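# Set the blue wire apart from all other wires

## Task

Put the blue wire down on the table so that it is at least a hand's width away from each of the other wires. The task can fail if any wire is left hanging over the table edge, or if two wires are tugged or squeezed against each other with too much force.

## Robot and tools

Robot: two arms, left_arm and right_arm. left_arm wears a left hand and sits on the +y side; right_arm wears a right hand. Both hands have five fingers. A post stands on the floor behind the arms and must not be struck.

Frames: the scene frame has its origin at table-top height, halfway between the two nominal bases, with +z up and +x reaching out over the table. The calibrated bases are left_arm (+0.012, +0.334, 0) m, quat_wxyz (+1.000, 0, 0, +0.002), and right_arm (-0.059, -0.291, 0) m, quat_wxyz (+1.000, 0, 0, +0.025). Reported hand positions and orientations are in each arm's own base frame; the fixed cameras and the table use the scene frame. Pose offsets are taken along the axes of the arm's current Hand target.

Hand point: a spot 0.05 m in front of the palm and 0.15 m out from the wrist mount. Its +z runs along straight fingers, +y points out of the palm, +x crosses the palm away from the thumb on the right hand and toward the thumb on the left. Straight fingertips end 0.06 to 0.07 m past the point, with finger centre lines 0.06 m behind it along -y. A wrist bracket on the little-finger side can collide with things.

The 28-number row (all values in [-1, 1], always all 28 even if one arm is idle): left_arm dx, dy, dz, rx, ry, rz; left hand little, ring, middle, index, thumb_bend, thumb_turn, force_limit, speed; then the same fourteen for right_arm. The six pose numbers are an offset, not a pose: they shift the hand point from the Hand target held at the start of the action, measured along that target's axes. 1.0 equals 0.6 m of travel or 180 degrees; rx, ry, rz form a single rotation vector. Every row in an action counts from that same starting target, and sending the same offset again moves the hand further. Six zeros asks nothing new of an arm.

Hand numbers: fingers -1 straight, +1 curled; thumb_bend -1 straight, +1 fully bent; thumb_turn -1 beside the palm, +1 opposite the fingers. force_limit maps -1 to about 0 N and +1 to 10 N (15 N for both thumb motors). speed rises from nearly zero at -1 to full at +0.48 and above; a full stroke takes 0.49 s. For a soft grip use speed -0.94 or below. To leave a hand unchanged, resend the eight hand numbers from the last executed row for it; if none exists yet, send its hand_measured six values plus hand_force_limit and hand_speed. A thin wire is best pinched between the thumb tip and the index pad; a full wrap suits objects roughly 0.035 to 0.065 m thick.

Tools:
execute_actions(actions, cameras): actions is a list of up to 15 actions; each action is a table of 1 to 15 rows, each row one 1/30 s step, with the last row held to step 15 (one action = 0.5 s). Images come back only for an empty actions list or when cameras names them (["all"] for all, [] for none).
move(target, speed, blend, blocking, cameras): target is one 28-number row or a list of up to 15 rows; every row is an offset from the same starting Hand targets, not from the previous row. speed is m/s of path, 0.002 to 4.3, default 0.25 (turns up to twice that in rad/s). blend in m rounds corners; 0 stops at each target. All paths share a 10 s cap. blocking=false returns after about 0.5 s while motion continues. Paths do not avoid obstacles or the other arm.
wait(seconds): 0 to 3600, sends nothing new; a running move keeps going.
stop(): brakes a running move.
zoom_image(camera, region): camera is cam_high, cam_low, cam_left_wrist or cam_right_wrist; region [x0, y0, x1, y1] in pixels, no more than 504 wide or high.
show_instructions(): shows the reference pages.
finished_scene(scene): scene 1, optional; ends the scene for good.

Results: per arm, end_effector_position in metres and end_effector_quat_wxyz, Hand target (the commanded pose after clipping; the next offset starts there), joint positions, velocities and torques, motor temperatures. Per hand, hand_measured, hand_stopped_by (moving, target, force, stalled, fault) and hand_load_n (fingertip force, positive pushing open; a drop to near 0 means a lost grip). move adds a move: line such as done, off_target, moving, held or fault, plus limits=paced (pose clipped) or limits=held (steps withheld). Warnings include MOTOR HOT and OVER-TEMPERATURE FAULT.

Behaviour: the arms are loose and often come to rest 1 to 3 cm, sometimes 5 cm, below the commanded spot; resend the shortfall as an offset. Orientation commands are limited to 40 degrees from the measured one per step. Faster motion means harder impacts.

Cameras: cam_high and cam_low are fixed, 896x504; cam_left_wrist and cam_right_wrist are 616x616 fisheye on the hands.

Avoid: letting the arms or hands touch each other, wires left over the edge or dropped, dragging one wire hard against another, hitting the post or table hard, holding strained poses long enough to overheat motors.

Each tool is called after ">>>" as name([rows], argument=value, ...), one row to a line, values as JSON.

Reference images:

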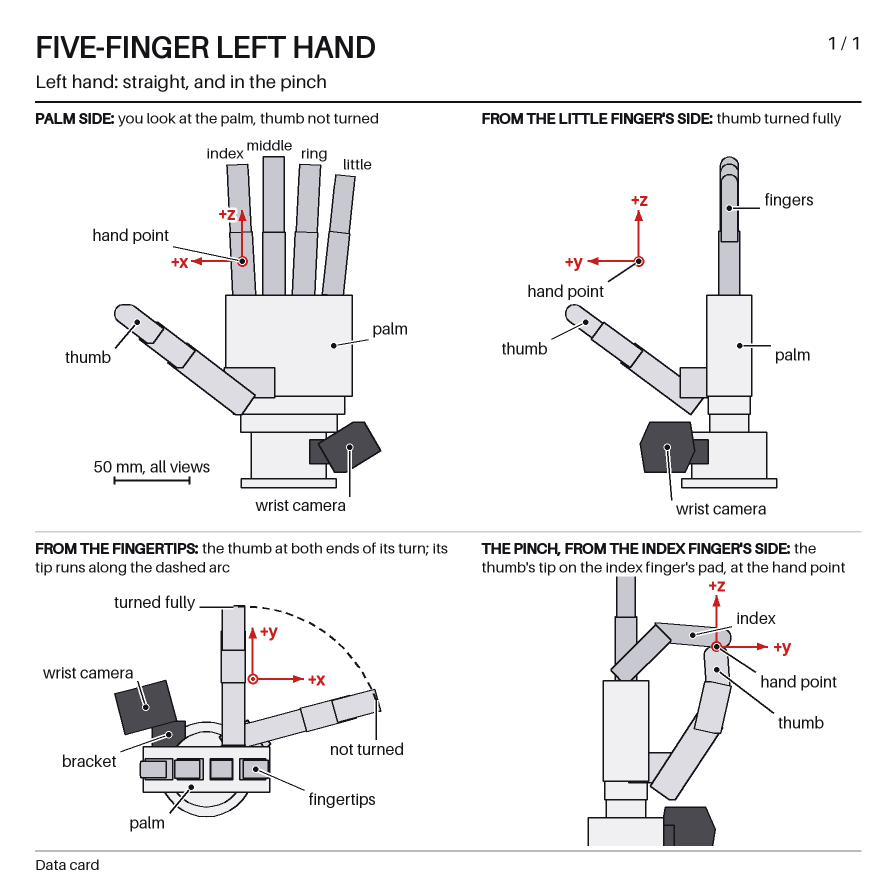

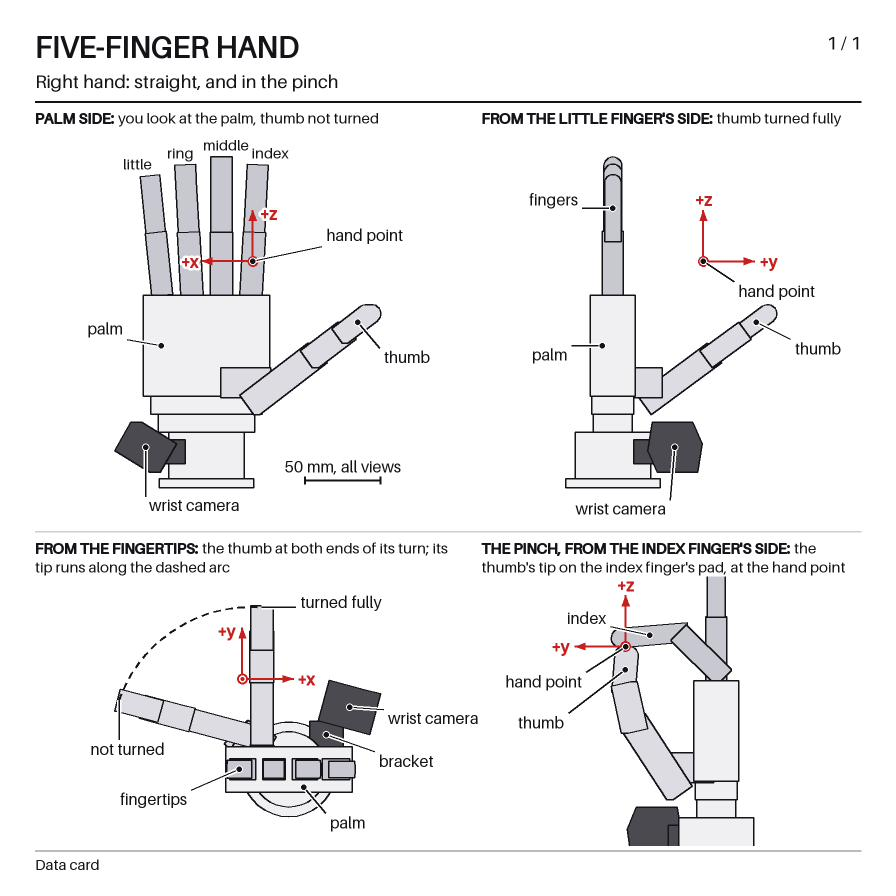

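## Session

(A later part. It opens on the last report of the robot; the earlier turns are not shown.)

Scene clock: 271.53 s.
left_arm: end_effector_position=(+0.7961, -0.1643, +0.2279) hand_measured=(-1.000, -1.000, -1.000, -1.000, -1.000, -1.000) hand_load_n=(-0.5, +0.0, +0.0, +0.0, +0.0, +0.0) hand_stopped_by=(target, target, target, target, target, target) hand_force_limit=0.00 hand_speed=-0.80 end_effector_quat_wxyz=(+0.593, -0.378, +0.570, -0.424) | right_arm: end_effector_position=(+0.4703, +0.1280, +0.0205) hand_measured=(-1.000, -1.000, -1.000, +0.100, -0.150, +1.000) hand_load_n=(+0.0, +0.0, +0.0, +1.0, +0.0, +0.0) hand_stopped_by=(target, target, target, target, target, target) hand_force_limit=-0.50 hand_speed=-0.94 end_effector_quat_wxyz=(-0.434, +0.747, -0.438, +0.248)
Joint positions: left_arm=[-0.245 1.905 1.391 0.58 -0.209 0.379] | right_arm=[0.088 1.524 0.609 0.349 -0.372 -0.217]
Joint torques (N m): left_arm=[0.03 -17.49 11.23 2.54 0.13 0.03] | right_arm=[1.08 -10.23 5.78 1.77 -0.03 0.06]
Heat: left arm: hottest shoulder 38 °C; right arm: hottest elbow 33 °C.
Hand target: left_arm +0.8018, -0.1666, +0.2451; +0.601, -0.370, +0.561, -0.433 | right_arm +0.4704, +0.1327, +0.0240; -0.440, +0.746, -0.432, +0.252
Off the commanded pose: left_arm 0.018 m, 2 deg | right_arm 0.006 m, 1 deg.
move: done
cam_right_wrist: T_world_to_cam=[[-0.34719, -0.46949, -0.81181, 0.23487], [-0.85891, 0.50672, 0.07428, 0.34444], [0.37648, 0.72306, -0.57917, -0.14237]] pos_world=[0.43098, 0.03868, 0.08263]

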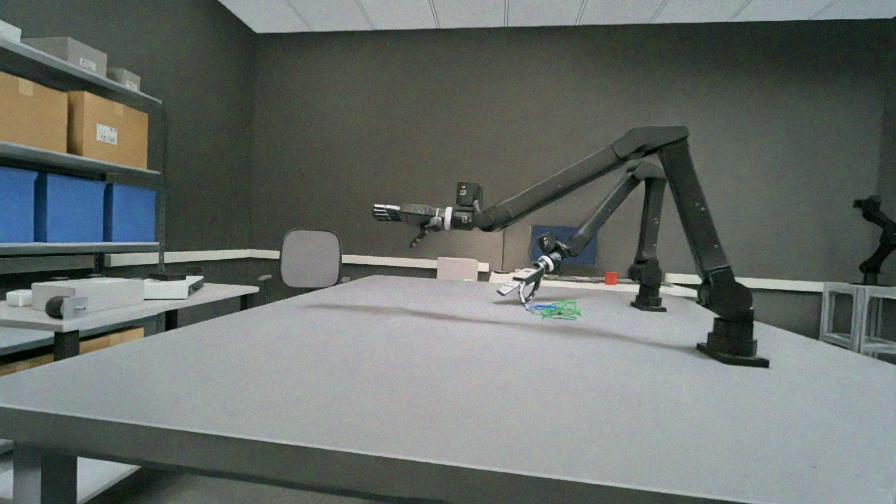

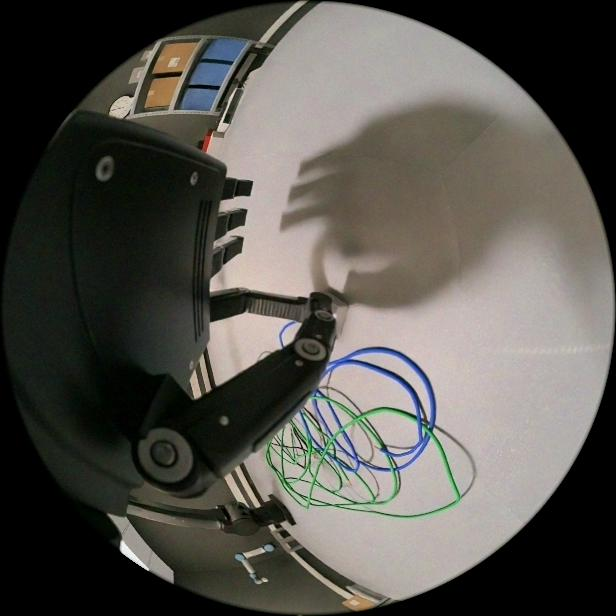

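>>> move([
  [0,0,0,0,0,0,-1,-1,-1,-1,-1,-1,0,-0.8,0,0,0,0,0,0,-1,-1,-1,-0.2,-0.6,1,-0.5,-0.5],
  [0,0,0,0,0,0,-1,-1,-1,-1,-1,-1,0,-0.8,0.0023,-0.0308,-0.0305,0.05,0.0404,0.0184,-1,-1,-1,-0.2,-0.6,1,-0.5,-0.5],
], speed=0.06, cameras=["cam_low","cam_right_wrist"])

>>> zoom_image(camera="cam_right_wrist", region=[250, 230, 450, 430])

Scene clock: 325.67 s.
left_arm: end_effector_position=(+0.7961, -0.1643, +0.2279) hand_measured=(-1.000, -1.000, -1.000, -1.000, -1.000, -1.000) hand_load_n=(+0.0, +0.0, +0.0, +0.0, +0.0, -0.5) hand_stopped_by=(target, target, target, target, target, target) hand_force_limit=0.00 hand_speed=-0.80 end_effector_quat_wxyz=(+0.593, -0.378, +0.570, -0.424) | right_arm: end_effector_position=(+0.4621, +0.1198, +0.0353) hand_measured=(-1.000, -1.000, -1.000, -0.200, -0.600, +1.000) hand_load_n=(+0.0, +0.0, +0.0, +0.0, +0.0, +0.0) hand_stopped_by=(target, target, target, target, target, target) hand_force_limit=-0.50 hand_speed=-0.50 end_effector_quat_wxyz=(-0.459, +0.688, -0.468, +0.312)
Joint positions: left_arm=[-0.245 1.905 1.391 0.58 -0.209 0.379] | right_arm=[0.103 1.472 0.483 0.581 -0.253 -0.106]
Joint torques (N m): left_arm=[0.15 -17.44 11.17 2.65 0.12 0.02] | right_arm=[1.26 -9.76 5.61 2.47 0.08 0.11]
Heat: left arm: hottest shoulder 38 °C; right arm: hottest elbow 32 °C.
Hand target: left_arm +0.8018, -0.1666, +0.2451; +0.601, -0.370, +0.561, -0.433 | right_arm +0.4651, +0.1279, +0.0490; -0.476, +0.679, -0.459, +0.319
Off the commanded pose: left_arm 0.018 m, 2 deg | right_arm 0.016 m, 3 deg.
move: off_target (right_arm)
cam_right_wrist: T_world_to_cam=[[-0.30591, -0.38263, -0.87179, 0.21296], [-0.78463, 0.61996, 0.00323, 0.29505], [0.53923, 0.68502, -0.48988, -0.19873]] pos_world=[0.40381, 0.0347, 0.08735]

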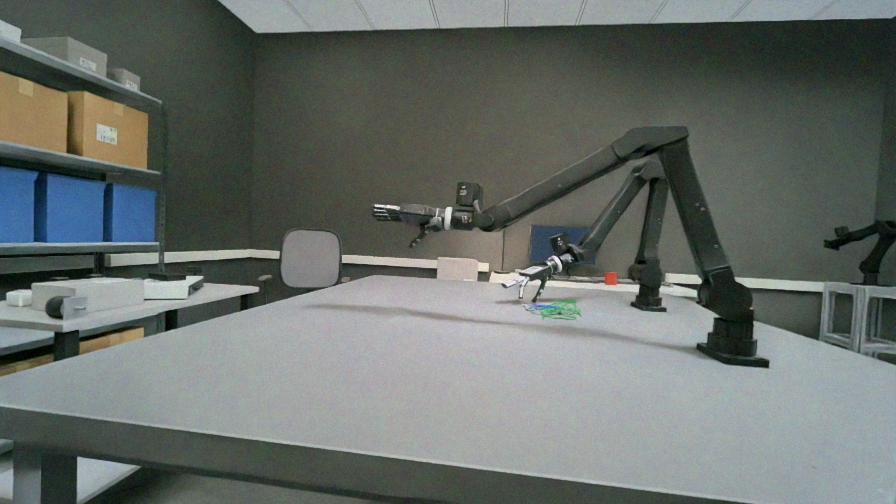

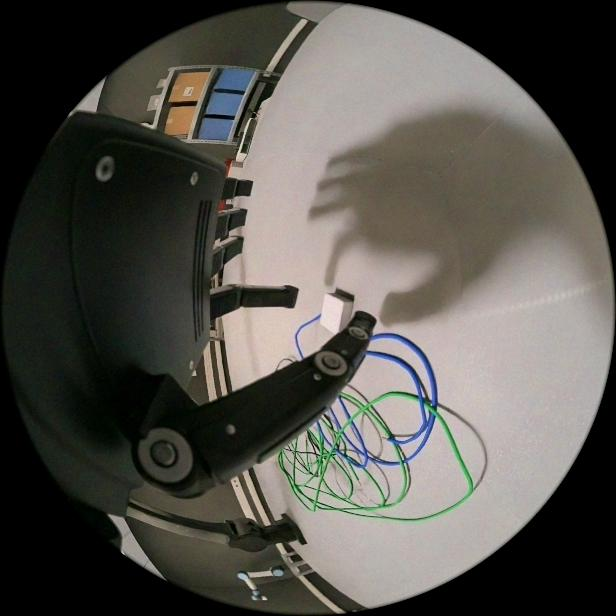

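Scaled by 2.520 from the camera's image (finer frame: 880x880).

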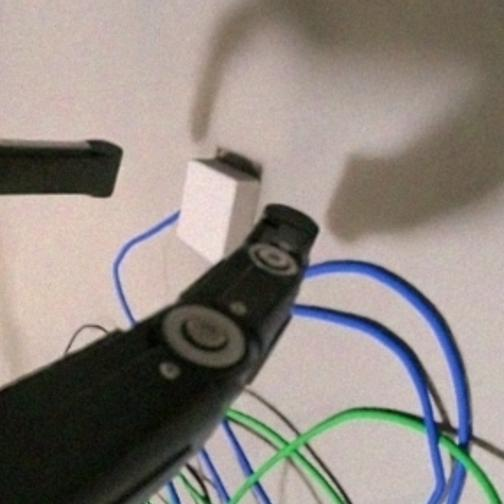

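>>> move(target=[0,0,0,0,0,0,-1,-1,-1,-1,-1,-1,0,-0.8,0.0017,0.0368,0.0128,0,0,0,-1,-1,-1,-0.1,-0.4,1,-0.5,-0.5], speed=0.05, cameras=["cam_low","cam_right_wrist"])

>>> zoom_image(camera="cam_right_wrist", region=[270, 250, 390, 370])

>>> zoom_image(camera="cam_low", region=[490, 260, 570, 330])

Scene clock: 357.30 s.
left_arm: end_effector_position=(+0.7961, -0.1643, +0.2279) hand_measured=(-1.000, -1.000, -1.000, -1.000, -1.000, -1.000) hand_load_n=(+0.0, +0.0, +0.0, +0.0, +0.0, +0.0) hand_stopped_by=(target, target, target, target, target, target) hand_force_limit=0.00 hand_speed=-0.80 end_effector_quat_wxyz=(+0.593, -0.378, +0.570, -0.424) | right_arm: end_effector_position=(+0.4626, +0.1202, +0.0182) hand_measured=(-1.000, -1.000, -1.000, -0.100, -0.400, +1.000) hand_load_n=(+0.0, +0.0, +0.0, +0.0, +0.0, +0.0) hand_stopped_by=(target, target, target, target, target, target) hand_force_limit=-0.50 hand_speed=-0.50 end_effector_quat_wxyz=(-0.464, +0.684, -0.467, +0.315)
Joint positions: left_arm=[-0.245 1.905 1.391 0.58 -0.209 0.379] | right_arm=[0.103 1.542 0.466 0.682 -0.253 -0.102]
Joint torques (N m): left_arm=[0.21 -17.38 11.25 2.65 0.17 0] | right_arm=[0.97 -8.88 5.08 2.48 -0.03 0.1]
Heat: left arm: hottest elbow 39 °C; right arm: hottest elbow 32 °C.
Hand target: left_arm +0.8018, -0.1666, +0.2451; +0.601, -0.370, +0.561, -0.433 | right_arm +0.4651, +0.1269, +0.0256; -0.476, +0.679, -0.459, +0.319
Off the commanded pose: left_arm 0.018 m, 2 deg | right_arm 0.010 m, 2 deg.
move: done
cam_right_wrist: T_world_to_cam=[[-0.29595, -0.37742, -0.87748, 0.19311], [-0.78357, 0.6213, -0.00295, 0.29469], [0.54629, 0.68669, -0.47961, -0.21118]] pos_world=[0.40342, 0.0348, 0.06904]

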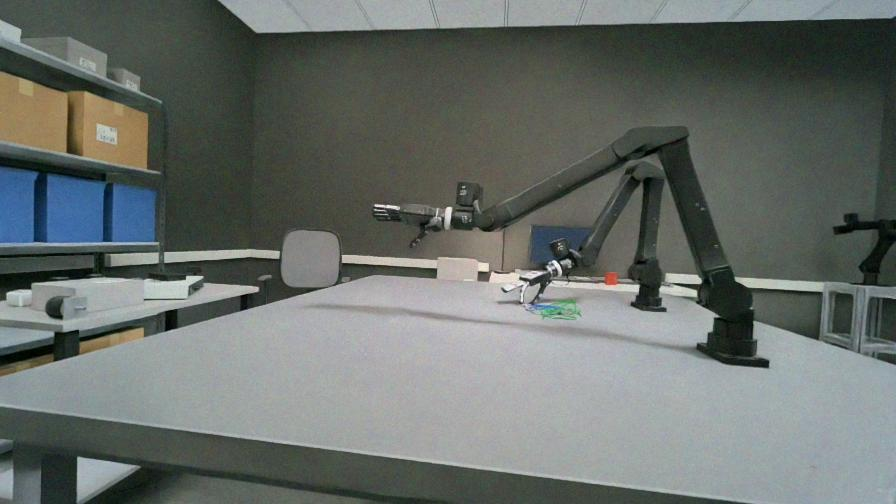

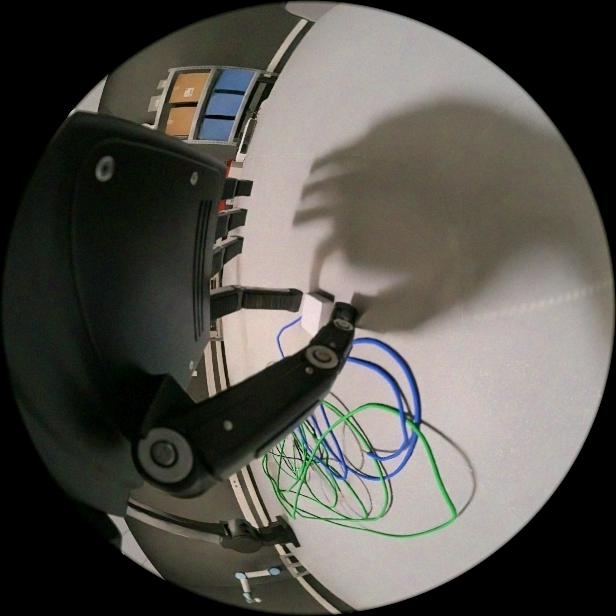

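Scaled by 4.200 from the camera's image (finer frame: 880x880).

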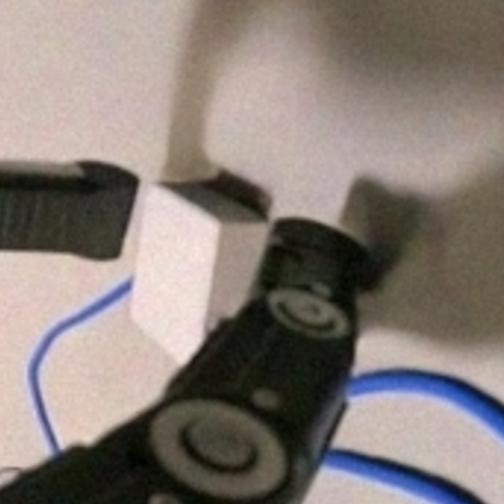

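Scaled by 6.300 from the camera's image (finer frame: 1280x720).

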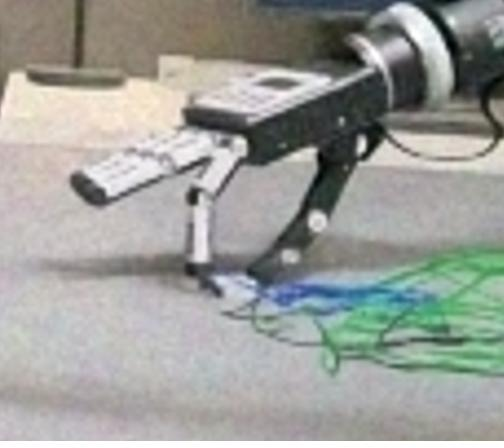

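>>> move(target=[0,0,0,0,0,0,-1,-1,-1,-1,-1,-1,0,-0.8,-0.0065,0.0088,0.0003,0,0,0,-1,-1,-1,-0.05,-0.32,1,-0.5,-0.9], speed=0.03, cameras=["cam_low","cam_right_wrist"])

>>> zoom_image(camera="cam_right_wrist", region=[270, 250, 390, 370])

Scene clock: 377.23 s.
left_arm: end_effector_position=(+0.7961, -0.1643, +0.2279) hand_measured=(-1.000, -1.000, -1.000, -1.000, -1.000, -1.000) hand_load_n=(+0.0, -0.5, +0.0, +0.0, +0.0, +0.0) hand_stopped_by=(target, target, target, target, target, target) hand_force_limit=0.00 hand_speed=-0.80 end_effector_quat_wxyz=(+0.593, -0.378, +0.570, -0.424) | right_arm: end_effector_position=(+0.4617, +0.1231, +0.0180) hand_measured=(-1.000, -1.000, -1.000, -0.050, -0.320, +1.000) hand_load_n=(+0.0, +0.0, -0.5, +0.5, +0.0, +0.0) hand_stopped_by=(target, target, target, target, target, target) hand_force_limit=-0.50 hand_speed=-0.90 end_effector_quat_wxyz=(-0.468, +0.681, -0.465, +0.317)
Joint positions: left_arm=[-0.245 1.905 1.391 0.58 -0.209 0.379] | right_arm=[0.111 1.549 0.459 0.708 -0.247 -0.094]
Joint torques (N m): left_arm=[-0.03 -17.55 11.21 2.54 0.14 0.01] | right_arm=[1.14 -8.23 4.79 2.41 0.08 0.11]
Heat: left arm: hottest shoulder 39 °C; right arm: hottest elbow 32 °C.
Hand target: left_arm +0.8018, -0.1666, +0.2451; +0.601, -0.370, +0.561, -0.433 | right_arm +0.4621, +0.1299, +0.0206; -0.476, +0.679, -0.459, +0.319
Off the commanded pose: left_arm 0.018 m, 2 deg | right_arm 0.007 m, 1 deg.
move: done
cam_right_wrist: T_world_to_cam=[[-0.28762, -0.3722, -0.88247, 0.18933], [-0.78301, 0.62197, -0.00713, 0.29187], [0.55152, 0.68893, -0.47032, -0.21566]] pos_world=[0.40193, 0.03751, 0.06772]

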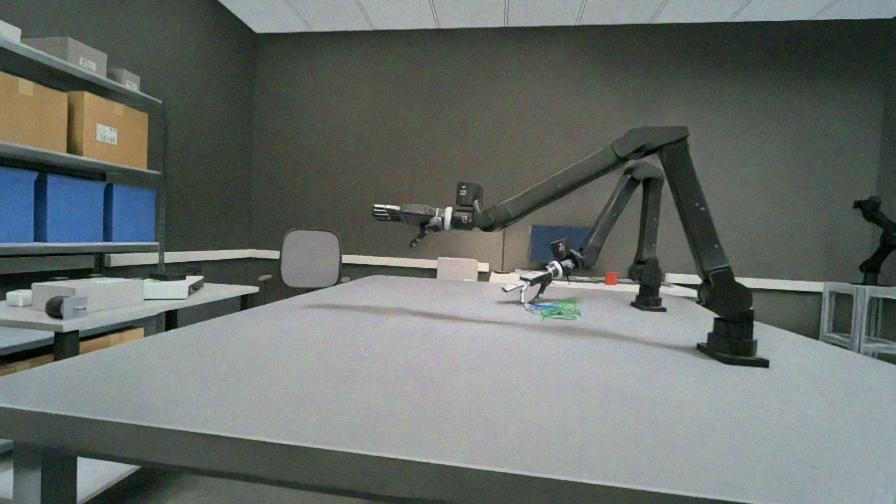

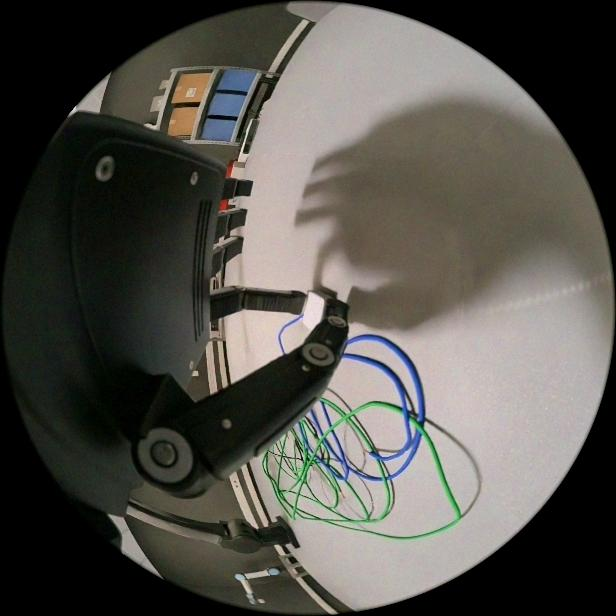

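Scaled by 4.200 from the camera's image (finer frame: 880x880).

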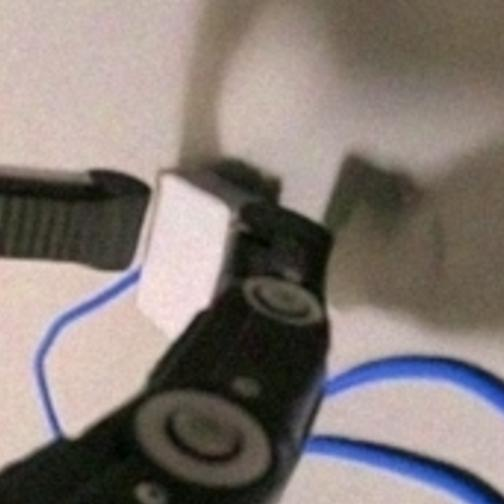

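>>> move(target=[0,0,0,0,0,0,-1,-1,-1,-1,-1,-1,0,-0.8,0,0.0103,0.0038,0,0,0,-1,-1,-1,-0.05,-0.32,1,-0.5,-0.9], speed=0.03, cameras=["cam_low","cam_right_wrist"])

>>> zoom_image(camera="cam_right_wrist", region=[270, 250, 390, 370])

Scene clock: 384.67 s.
left_arm: end_effector_position=(+0.7961, -0.1643, +0.2279) hand_measured=(-1.000, -1.000, -1.000, -1.000, -1.000, -1.000) hand_load_n=(-0.5, +0.0, +0.0, +0.0, +0.0, +0.0) hand_stopped_by=(target, target, target, target, target, target) hand_force_limit=0.00 hand_speed=-0.80 end_effector_quat_wxyz=(+0.593, -0.378, +0.570, -0.424) | right_arm: end_effector_position=(+0.4641, +0.1235, +0.0150) hand_measured=(-1.000, -1.000, -1.000, -0.050, -0.320, +1.000) hand_load_n=(+0.0, +0.0, +0.0, +1.0, +0.0, +0.0) hand_stopped_by=(target, target, target, target, target, target) hand_force_limit=-0.50 hand_speed=-0.90 end_effector_quat_wxyz=(-0.471, +0.679, -0.464, +0.320)
Joint positions: left_arm=[-0.245 1.905 1.391 0.58 -0.209 0.379] | right_arm=[0.111 1.572 0.459 0.742 -0.247 -0.091]
Joint torques (N m): left_arm=[0.15 -16.85 11.19 2.61 0.15 0.02] | right_arm=[1.2 -8.18 4.37 2.22 0.09 0.09]
Heat: left arm: hottest shoulder 39 °C; right arm: hottest elbow 32 °C.
Hand target: left_arm +0.8018, -0.1666, +0.2451; +0.601, -0.370, +0.561, -0.433 | right_arm +0.4621, +0.1299, +0.0140; -0.476, +0.679, -0.459, +0.319
Off the commanded pose: left_arm 0.018 m, 2 deg | right_arm 0.007 m, 1 deg.
move: done
cam_right_wrist: T_world_to_cam=[[-0.27952, -0.3685, -0.88661, 0.18339], [-0.78222, 0.62288, -0.01228, 0.29312], [0.55677, 0.69009, -0.46236, -0.22144]] pos_world=[0.40384, 0.03781, 0.06381]

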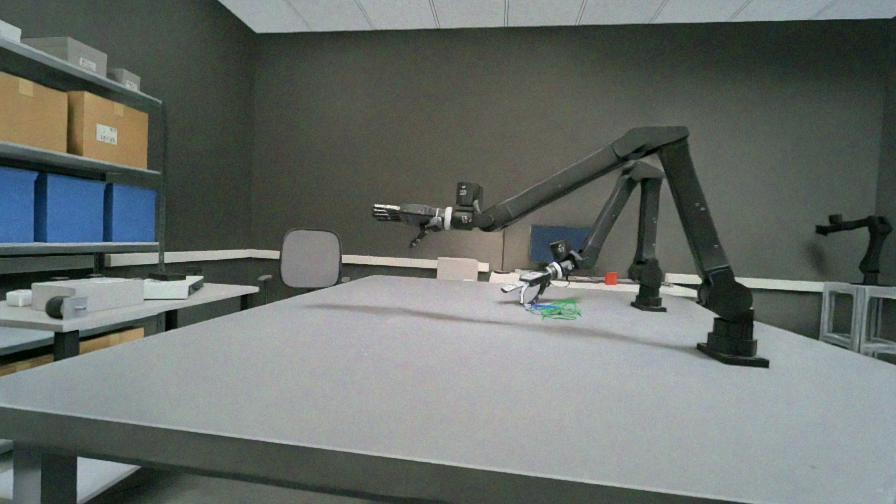

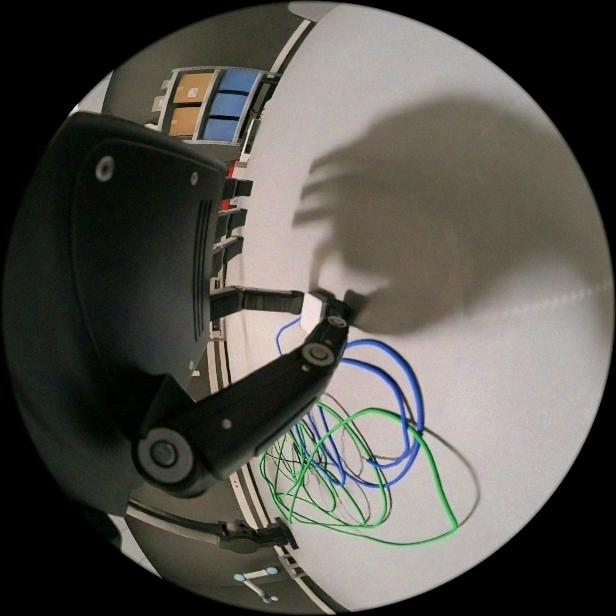

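Scaled by 4.200 from the camera's image (finer frame: 880x880).

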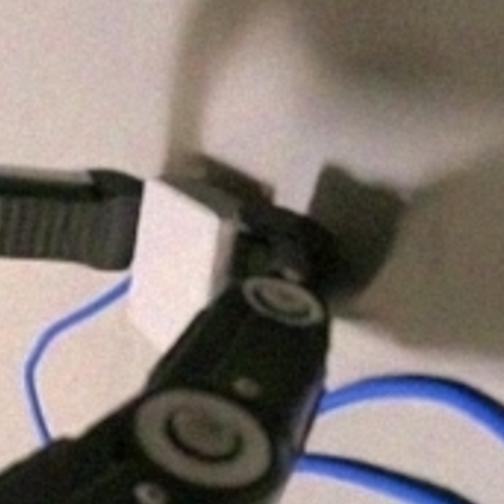

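>>> move(target=[0,0,0,0,0,0,-1,-1,-1,-1,-1,-1,0,-0.8,0,0,0,0,0,0,-1,-1,-1,0.0,-0.1,1,-0.6,-0.94], speed=0.03, cameras=["cam_low","cam_right_wrist"])

>>> zoom_image(camera="cam_right_wrist", region=[270, 250, 390, 370])

Scene clock: 393.27 s.
left_arm: end_effector_position=(+0.7961, -0.1643, +0.2279) hand_measured=(-1.000, -1.000, -1.000, -1.000, -1.000, -1.000) hand_load_n=(+0.0, +0.0, +0.0, +0.0, +0.0, -0.5) hand_stopped_by=(target, target, target, target, target, target) hand_force_limit=0.00 hand_speed=-0.80 end_effector_quat_wxyz=(+0.593, -0.378, +0.570, -0.424) | right_arm: end_effector_position=(+0.4652, +0.1244, +0.0162) hand_measured=(-1.000, -1.000, -1.000, -0.028, -0.100, +1.000) hand_load_n=(+0.0, +0.0, +0.0, +1.5, +0.0, +0.0) hand_stopped_by=(target, target, target, force, target, target) hand_force_limit=-0.60 hand_speed=-0.94 end_effector_quat_wxyz=(-0.473, +0.678, -0.463, +0.321)
Joint positions: left_arm=[-0.245 1.905 1.391 0.58 -0.209 0.379] | right_arm=[0.112 1.572 0.46 0.745 -0.247 -0.091]
Joint torques (N m): left_arm=[-0.32 -17.44 11.19 2.58 0.15 0] | right_arm=[1.14 -8.12 4.4 2.09 0.09 0.08]
Heat: left arm: hottest shoulder 39 °C; right arm: hottest elbow 32 °C.
Hand target: left_arm +0.8018, -0.1666, +0.2451; +0.601, -0.370, +0.561, -0.433 | right_arm +0.4621, +0.1299, +0.0140; -0.476, +0.679, -0.459, +0.319
Off the commanded pose: left_arm 0.018 m, 2 deg | right_arm 0.007 m, 1 deg.
move: done
cam_right_wrist: T_world_to_cam=[[-0.2749, -0.36849, -0.88806, 0.18292], [-0.78312, 0.62168, -0.01555, 0.29403], [0.55782, 0.69118, -0.45947, -0.22266]] pos_world=[0.40475, 0.03851, 0.0647]

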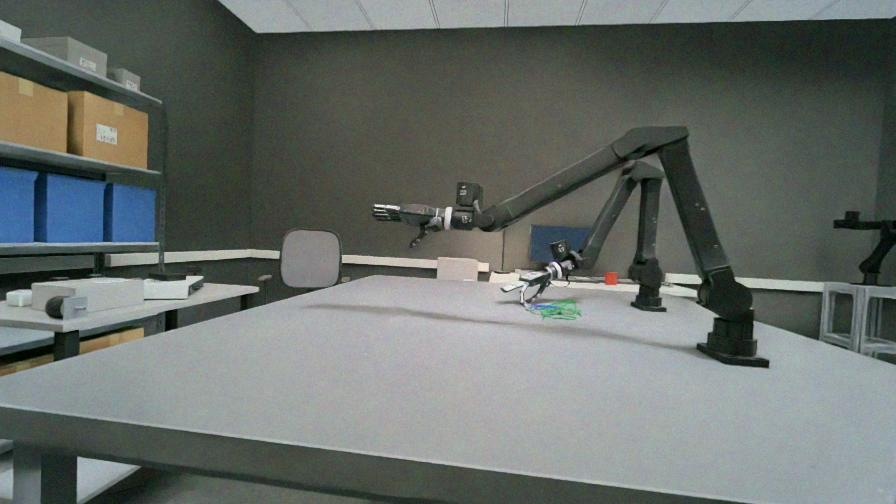

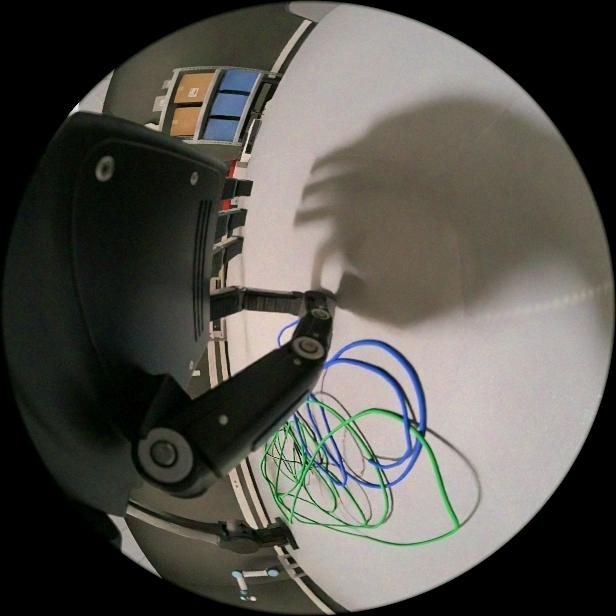

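Scaled by 4.200 from the camera's image (finer frame: 880x880).

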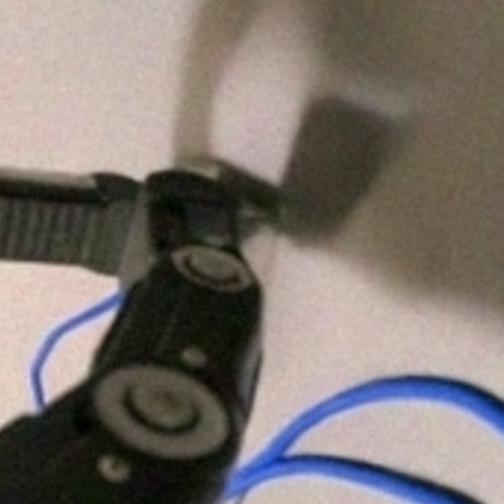

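>>> move([
  [0,0,0,0,0,0,-1,-1,-1,-1,-1,-1,0,-0.8,0,0,0,0,0,0,-1,-1,-1,-0.1,-0.4,1,-0.6,-0.5],
  [0,0,0,0,0,0,-1,-1,-1,-1,-1,-1,0,-0.8,0.0,0.0111,0.004,0,0,0,-1,-1,-1,-0.1,-0.4,1,-0.6,-0.5],
], speed=0.03, cameras=["cam_low","cam_right_wrist"])

>>> zoom_image(camera="cam_right_wrist", region=[270, 250, 390, 370])

Scene clock: 421.90 s.
left_arm: end_effector_position=(+0.7961, -0.1643, +0.2279) hand_measured=(-1.000, -1.000, -1.000, -1.000, -1.000, -1.000) hand_load_n=(+0.0, +0.0, +0.0, +0.0, +0.0, +0.0) hand_stopped_by=(target, target, target, target, target, target) hand_force_limit=0.00 hand_speed=-0.80 end_effector_quat_wxyz=(+0.593, -0.378, +0.570, -0.424) | right_arm: end_effector_position=(+0.4650, +0.1259, +0.0144) hand_measured=(-1.000, -1.000, -1.000, -0.100, -0.398, +1.000) hand_load_n=(+0.0, +0.0, +0.0, +0.0, -0.5, -0.5) hand_stopped_by=(target, target, target, target, target, target) hand_force_limit=-0.60 hand_speed=-0.50 end_effector_quat_wxyz=(-0.478, +0.677, -0.459, +0.321)
Joint positions: left_arm=[-0.245 1.905 1.391 0.58 -0.209 0.379] | right_arm=[0.112 1.587 0.456 0.776 -0.254 -0.09]
Joint torques (N m): left_arm=[0.15 -17.26 11.18 2.56 0.13 0.01] | right_arm=[1.08 -7.12 4.36 2.09 0.08 0.06]
Motor temperatures (°C): left_arm=[29 39 39 26 27 28] | right_arm=[31 30 31 28 26 28]
Heat: left arm: hottest shoulder 39 °C; right arm: hottest waist 31 °C.
Hand target: left_arm +0.8018, -0.1666, +0.2451; +0.601, -0.370, +0.561, -0.433 | right_arm +0.4621, +0.1299, +0.0070; -0.476, +0.679, -0.459, +0.319
Off the commanded pose: left_arm 0.018 m, 2 deg | right_arm 0.009 m, 0 deg.
move: done
cam_right_wrist: T_world_to_cam=[[-0.26364, -0.36561, -0.89265, 0.17636], [-0.78707, 0.61654, -0.02006, 0.29552], [0.55769, 0.69729, -0.4503, -0.22534]] pos_world=[0.40476, 0.03941, 0.06189]

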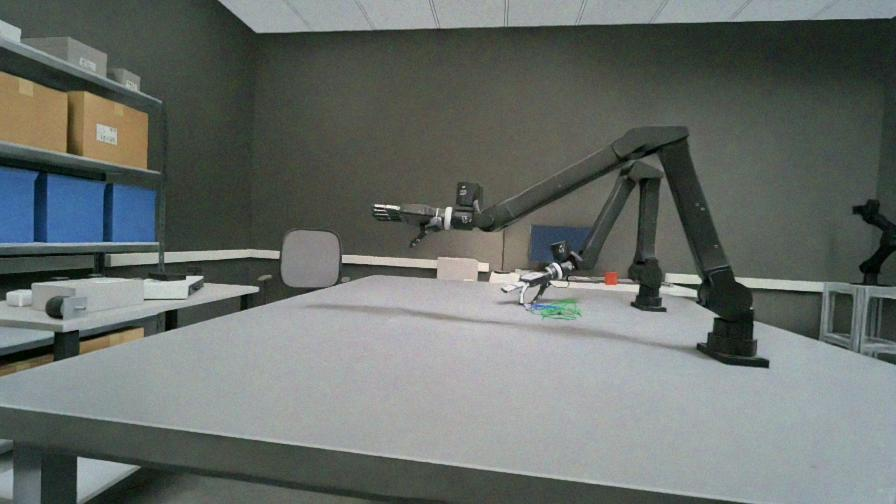

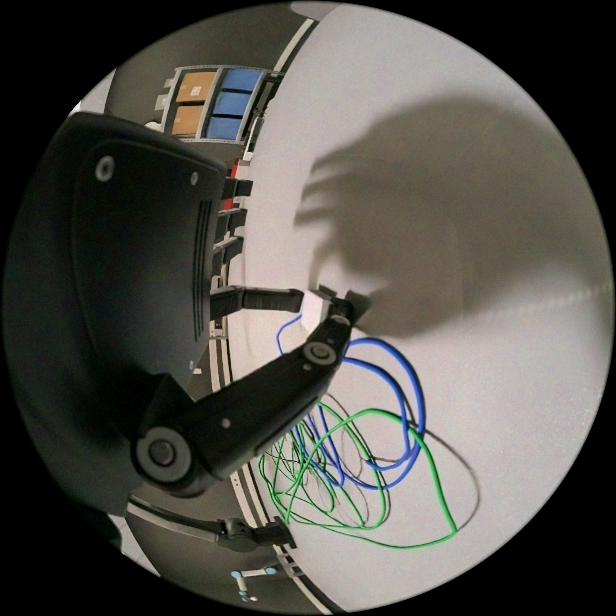

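Scaled by 4.200 from the camera's image (finer frame: 880x880).

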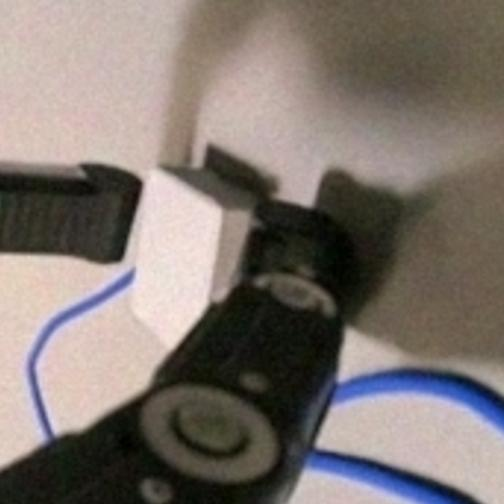

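>>> move(target=[0,0,0,0,0,0,-1,-1,-1,-1,-1,-1,0,-0.8,0,0,0,0,0,0,-1,-1,-1,0.02,-0.3,1,-0.5,-0.92], speed=0.03, cameras=["cam_low","cam_right_wrist"])

>>> zoom_image(camera="cam_right_wrist", region=[270, 250, 390, 370])

Scene clock: 437.43 s.
left_arm: end_effector_position=(+0.7961, -0.1643, +0.2279) hand_measured=(-1.000, -1.000, -1.000, -1.000, -1.000, -1.000) hand_load_n=(+0.0, +0.0, +0.0, -0.5, +0.0, +0.0) hand_stopped_by=(target, target, target, target, target, target) hand_force_limit=0.00 hand_speed=-0.80 end_effector_quat_wxyz=(+0.593, -0.378, +0.570, -0.424) | right_arm: end_effector_position=(+0.4652, +0.1265, +0.0124) hand_measured=(-1.000, -1.000, -1.000, -0.028, -0.300, +1.000) hand_load_n=(+0.0, +0.0, +0.0, +2.0, +0.0, +0.0) hand_stopped_by=(target, target, target, force, target, target) hand_force_limit=-0.50 hand_speed=-0.92 end_effector_quat_wxyz=(-0.476, +0.676, -0.460, +0.322)
Joint positions: left_arm=[-0.245 1.905 1.391 0.58 -0.209 0.379] | right_arm=[0.117 1.593 0.456 0.78 -0.245 -0.088]
Joint torques (N m): left_arm=[0.21 -17.08 11.22 2.61 0.16 0.03] | right_arm=[1.08 -7.77 4.33 1.91 0.08 0.05]
Heat: left arm: hottest shoulder 39 °C; right arm: hottest waist 31 °C.
Hand target: left_arm +0.8018, -0.1666, +0.2451; +0.601, -0.370, +0.561, -0.433 | right_arm +0.4621, +0.1299, +0.0070; -0.476, +0.679, -0.459, +0.319
Off the commanded pose: left_arm 0.018 m, 2 deg | right_arm 0.007 m, 0 deg.
move: done
cam_right_wrist: T_world_to_cam=[[-0.26683, -0.36624, -0.89144, 0.17643], [-0.78431, 0.62005, -0.01998, 0.29352], [0.56006, 0.69383, -0.45269, -0.22742]] pos_world=[0.40465, 0.04041, 0.06019]

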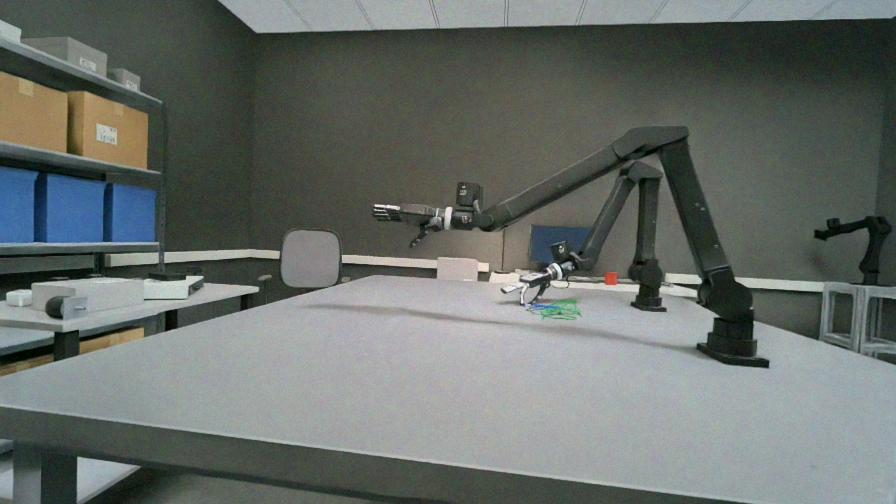

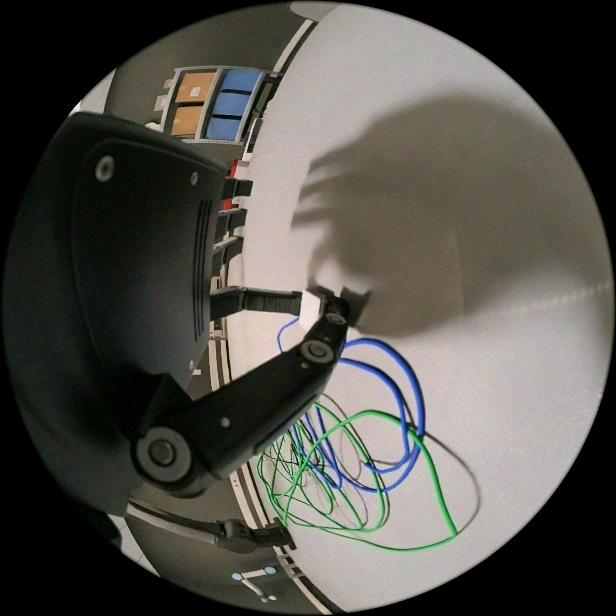

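Scaled by 4.200 from the camera's image (finer frame: 880x880).

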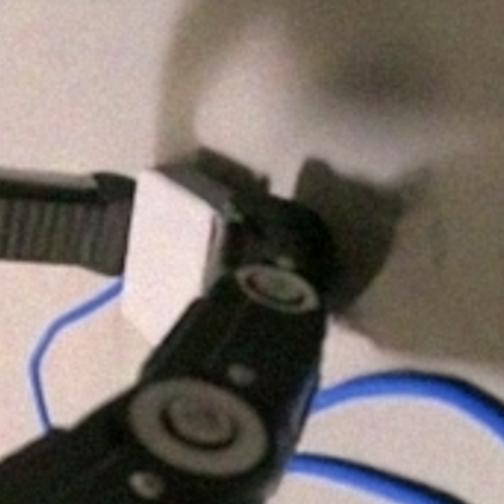

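>>> move([
  [0,0,0,0,0,0,-1,-1,-1,-1,-1,-1,0,-0.8,0,0.0055,0.002,0,0,0,-1,-1,-1,-0.02,-0.3,1,-0.4,-0.92],
  [0,0,0,0,0,0,-1,-1,-1,-1,-1,-1,0,-0.8,0,0.0055,0.002,0,0,0,-1,-1,-1,-0.02,-0.2,1,-0.4,-0.92],
], speed=0.03, cameras=["cam_low","cam_right_wrist"])

>>> zoom_image(camera="cam_right_wrist", region=[270, 250, 390, 370])

Scene clock: 446.80 s.
left_arm: end_effector_position=(+0.7961, -0.1643, +0.2279) hand_measured=(-1.000, -1.000, -1.000, -1.000, -1.000, -1.000) hand_load_n=(+0.0, +0.0, -0.5, +0.0, +0.0, +0.0) hand_stopped_by=(target, target, target, target, target, target) hand_force_limit=0.00 hand_speed=-0.80 end_effector_quat_wxyz=(+0.593, -0.378, +0.570, -0.424) | right_arm: end_effector_position=(+0.4655, +0.1271, +0.0096) hand_measured=(-1.000, -1.000, -1.000, -0.020, -0.208, +1.000) hand_load_n=(+0.0, +0.0, +0.0, +4.0, +4.0, -0.5) hand_stopped_by=(target, target, target, target, force, target) hand_force_limit=-0.40 hand_speed=-0.92 end_effector_quat_wxyz=(-0.477, +0.677, -0.459, +0.322)
Joint positions: left_arm=[-0.245 1.905 1.391 0.58 -0.209 0.379] | right_arm=[0.117 1.607 0.456 0.796 -0.248 -0.088]
Joint torques (N m): left_arm=[-0.03 -17.32 11.15 2.56 0.15 0] | right_arm=[1.08 -7.77 4.12 1.92 0.08 0.04]
Heat: left arm: hottest shoulder 39 °C; right arm: hottest waist 31 °C.
Hand target: left_arm +0.8018, -0.1666, +0.2451; +0.601, -0.370, +0.561, -0.433 | right_arm +0.4620, +0.1300, +0.0035; -0.476, +0.679, -0.459, +0.319
Off the commanded pose: left_arm 0.018 m, 2 deg | right_arm 0.008 m, 0 deg.
move: done
cam_right_wrist: T_world_to_cam=[[-0.26455, -0.36585, -0.89228, 0.17302], [-0.78604, 0.61784, -0.02028, 0.29447], [0.55871, 0.69601, -0.45102, -0.22895]] pos_world=[0.40516, 0.04071, 0.05709]

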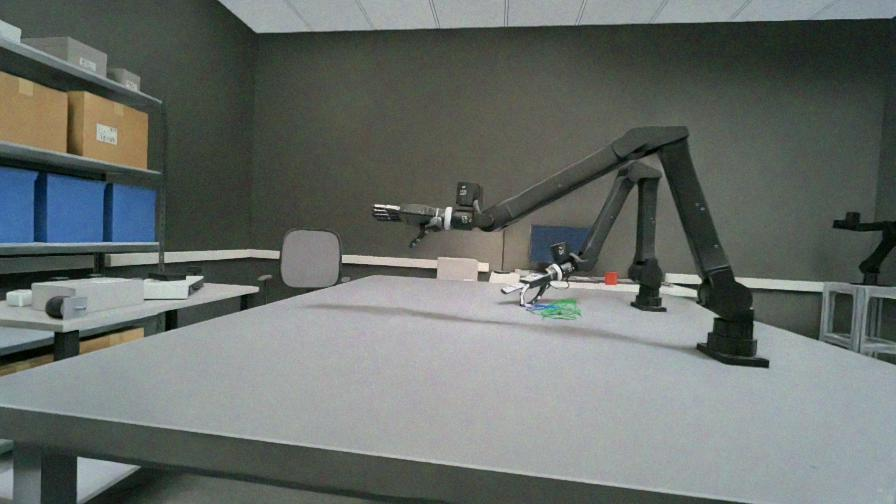

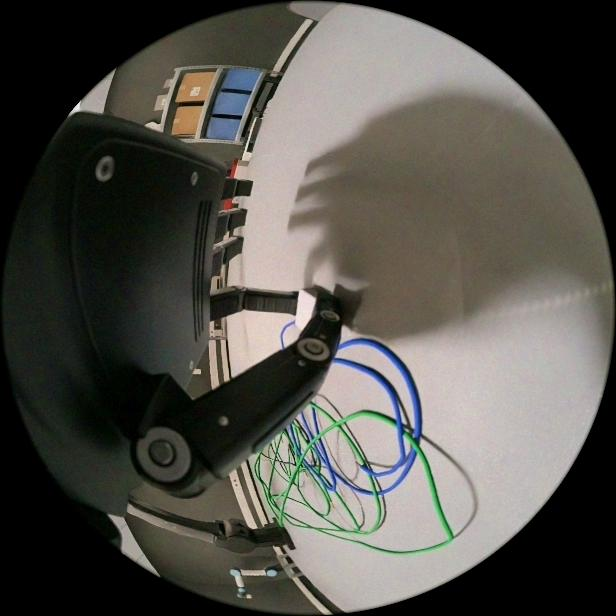

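Scaled by 4.200 from the camera's image (finer frame: 880x880).

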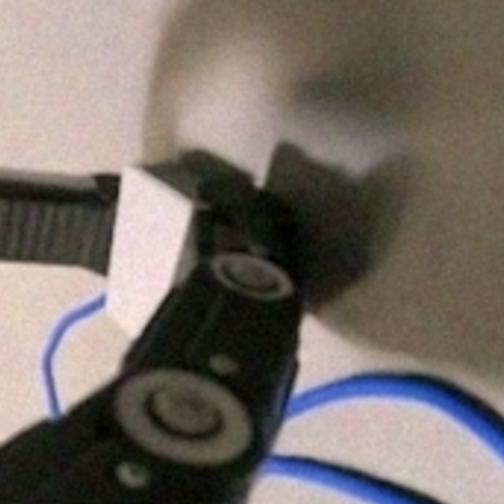

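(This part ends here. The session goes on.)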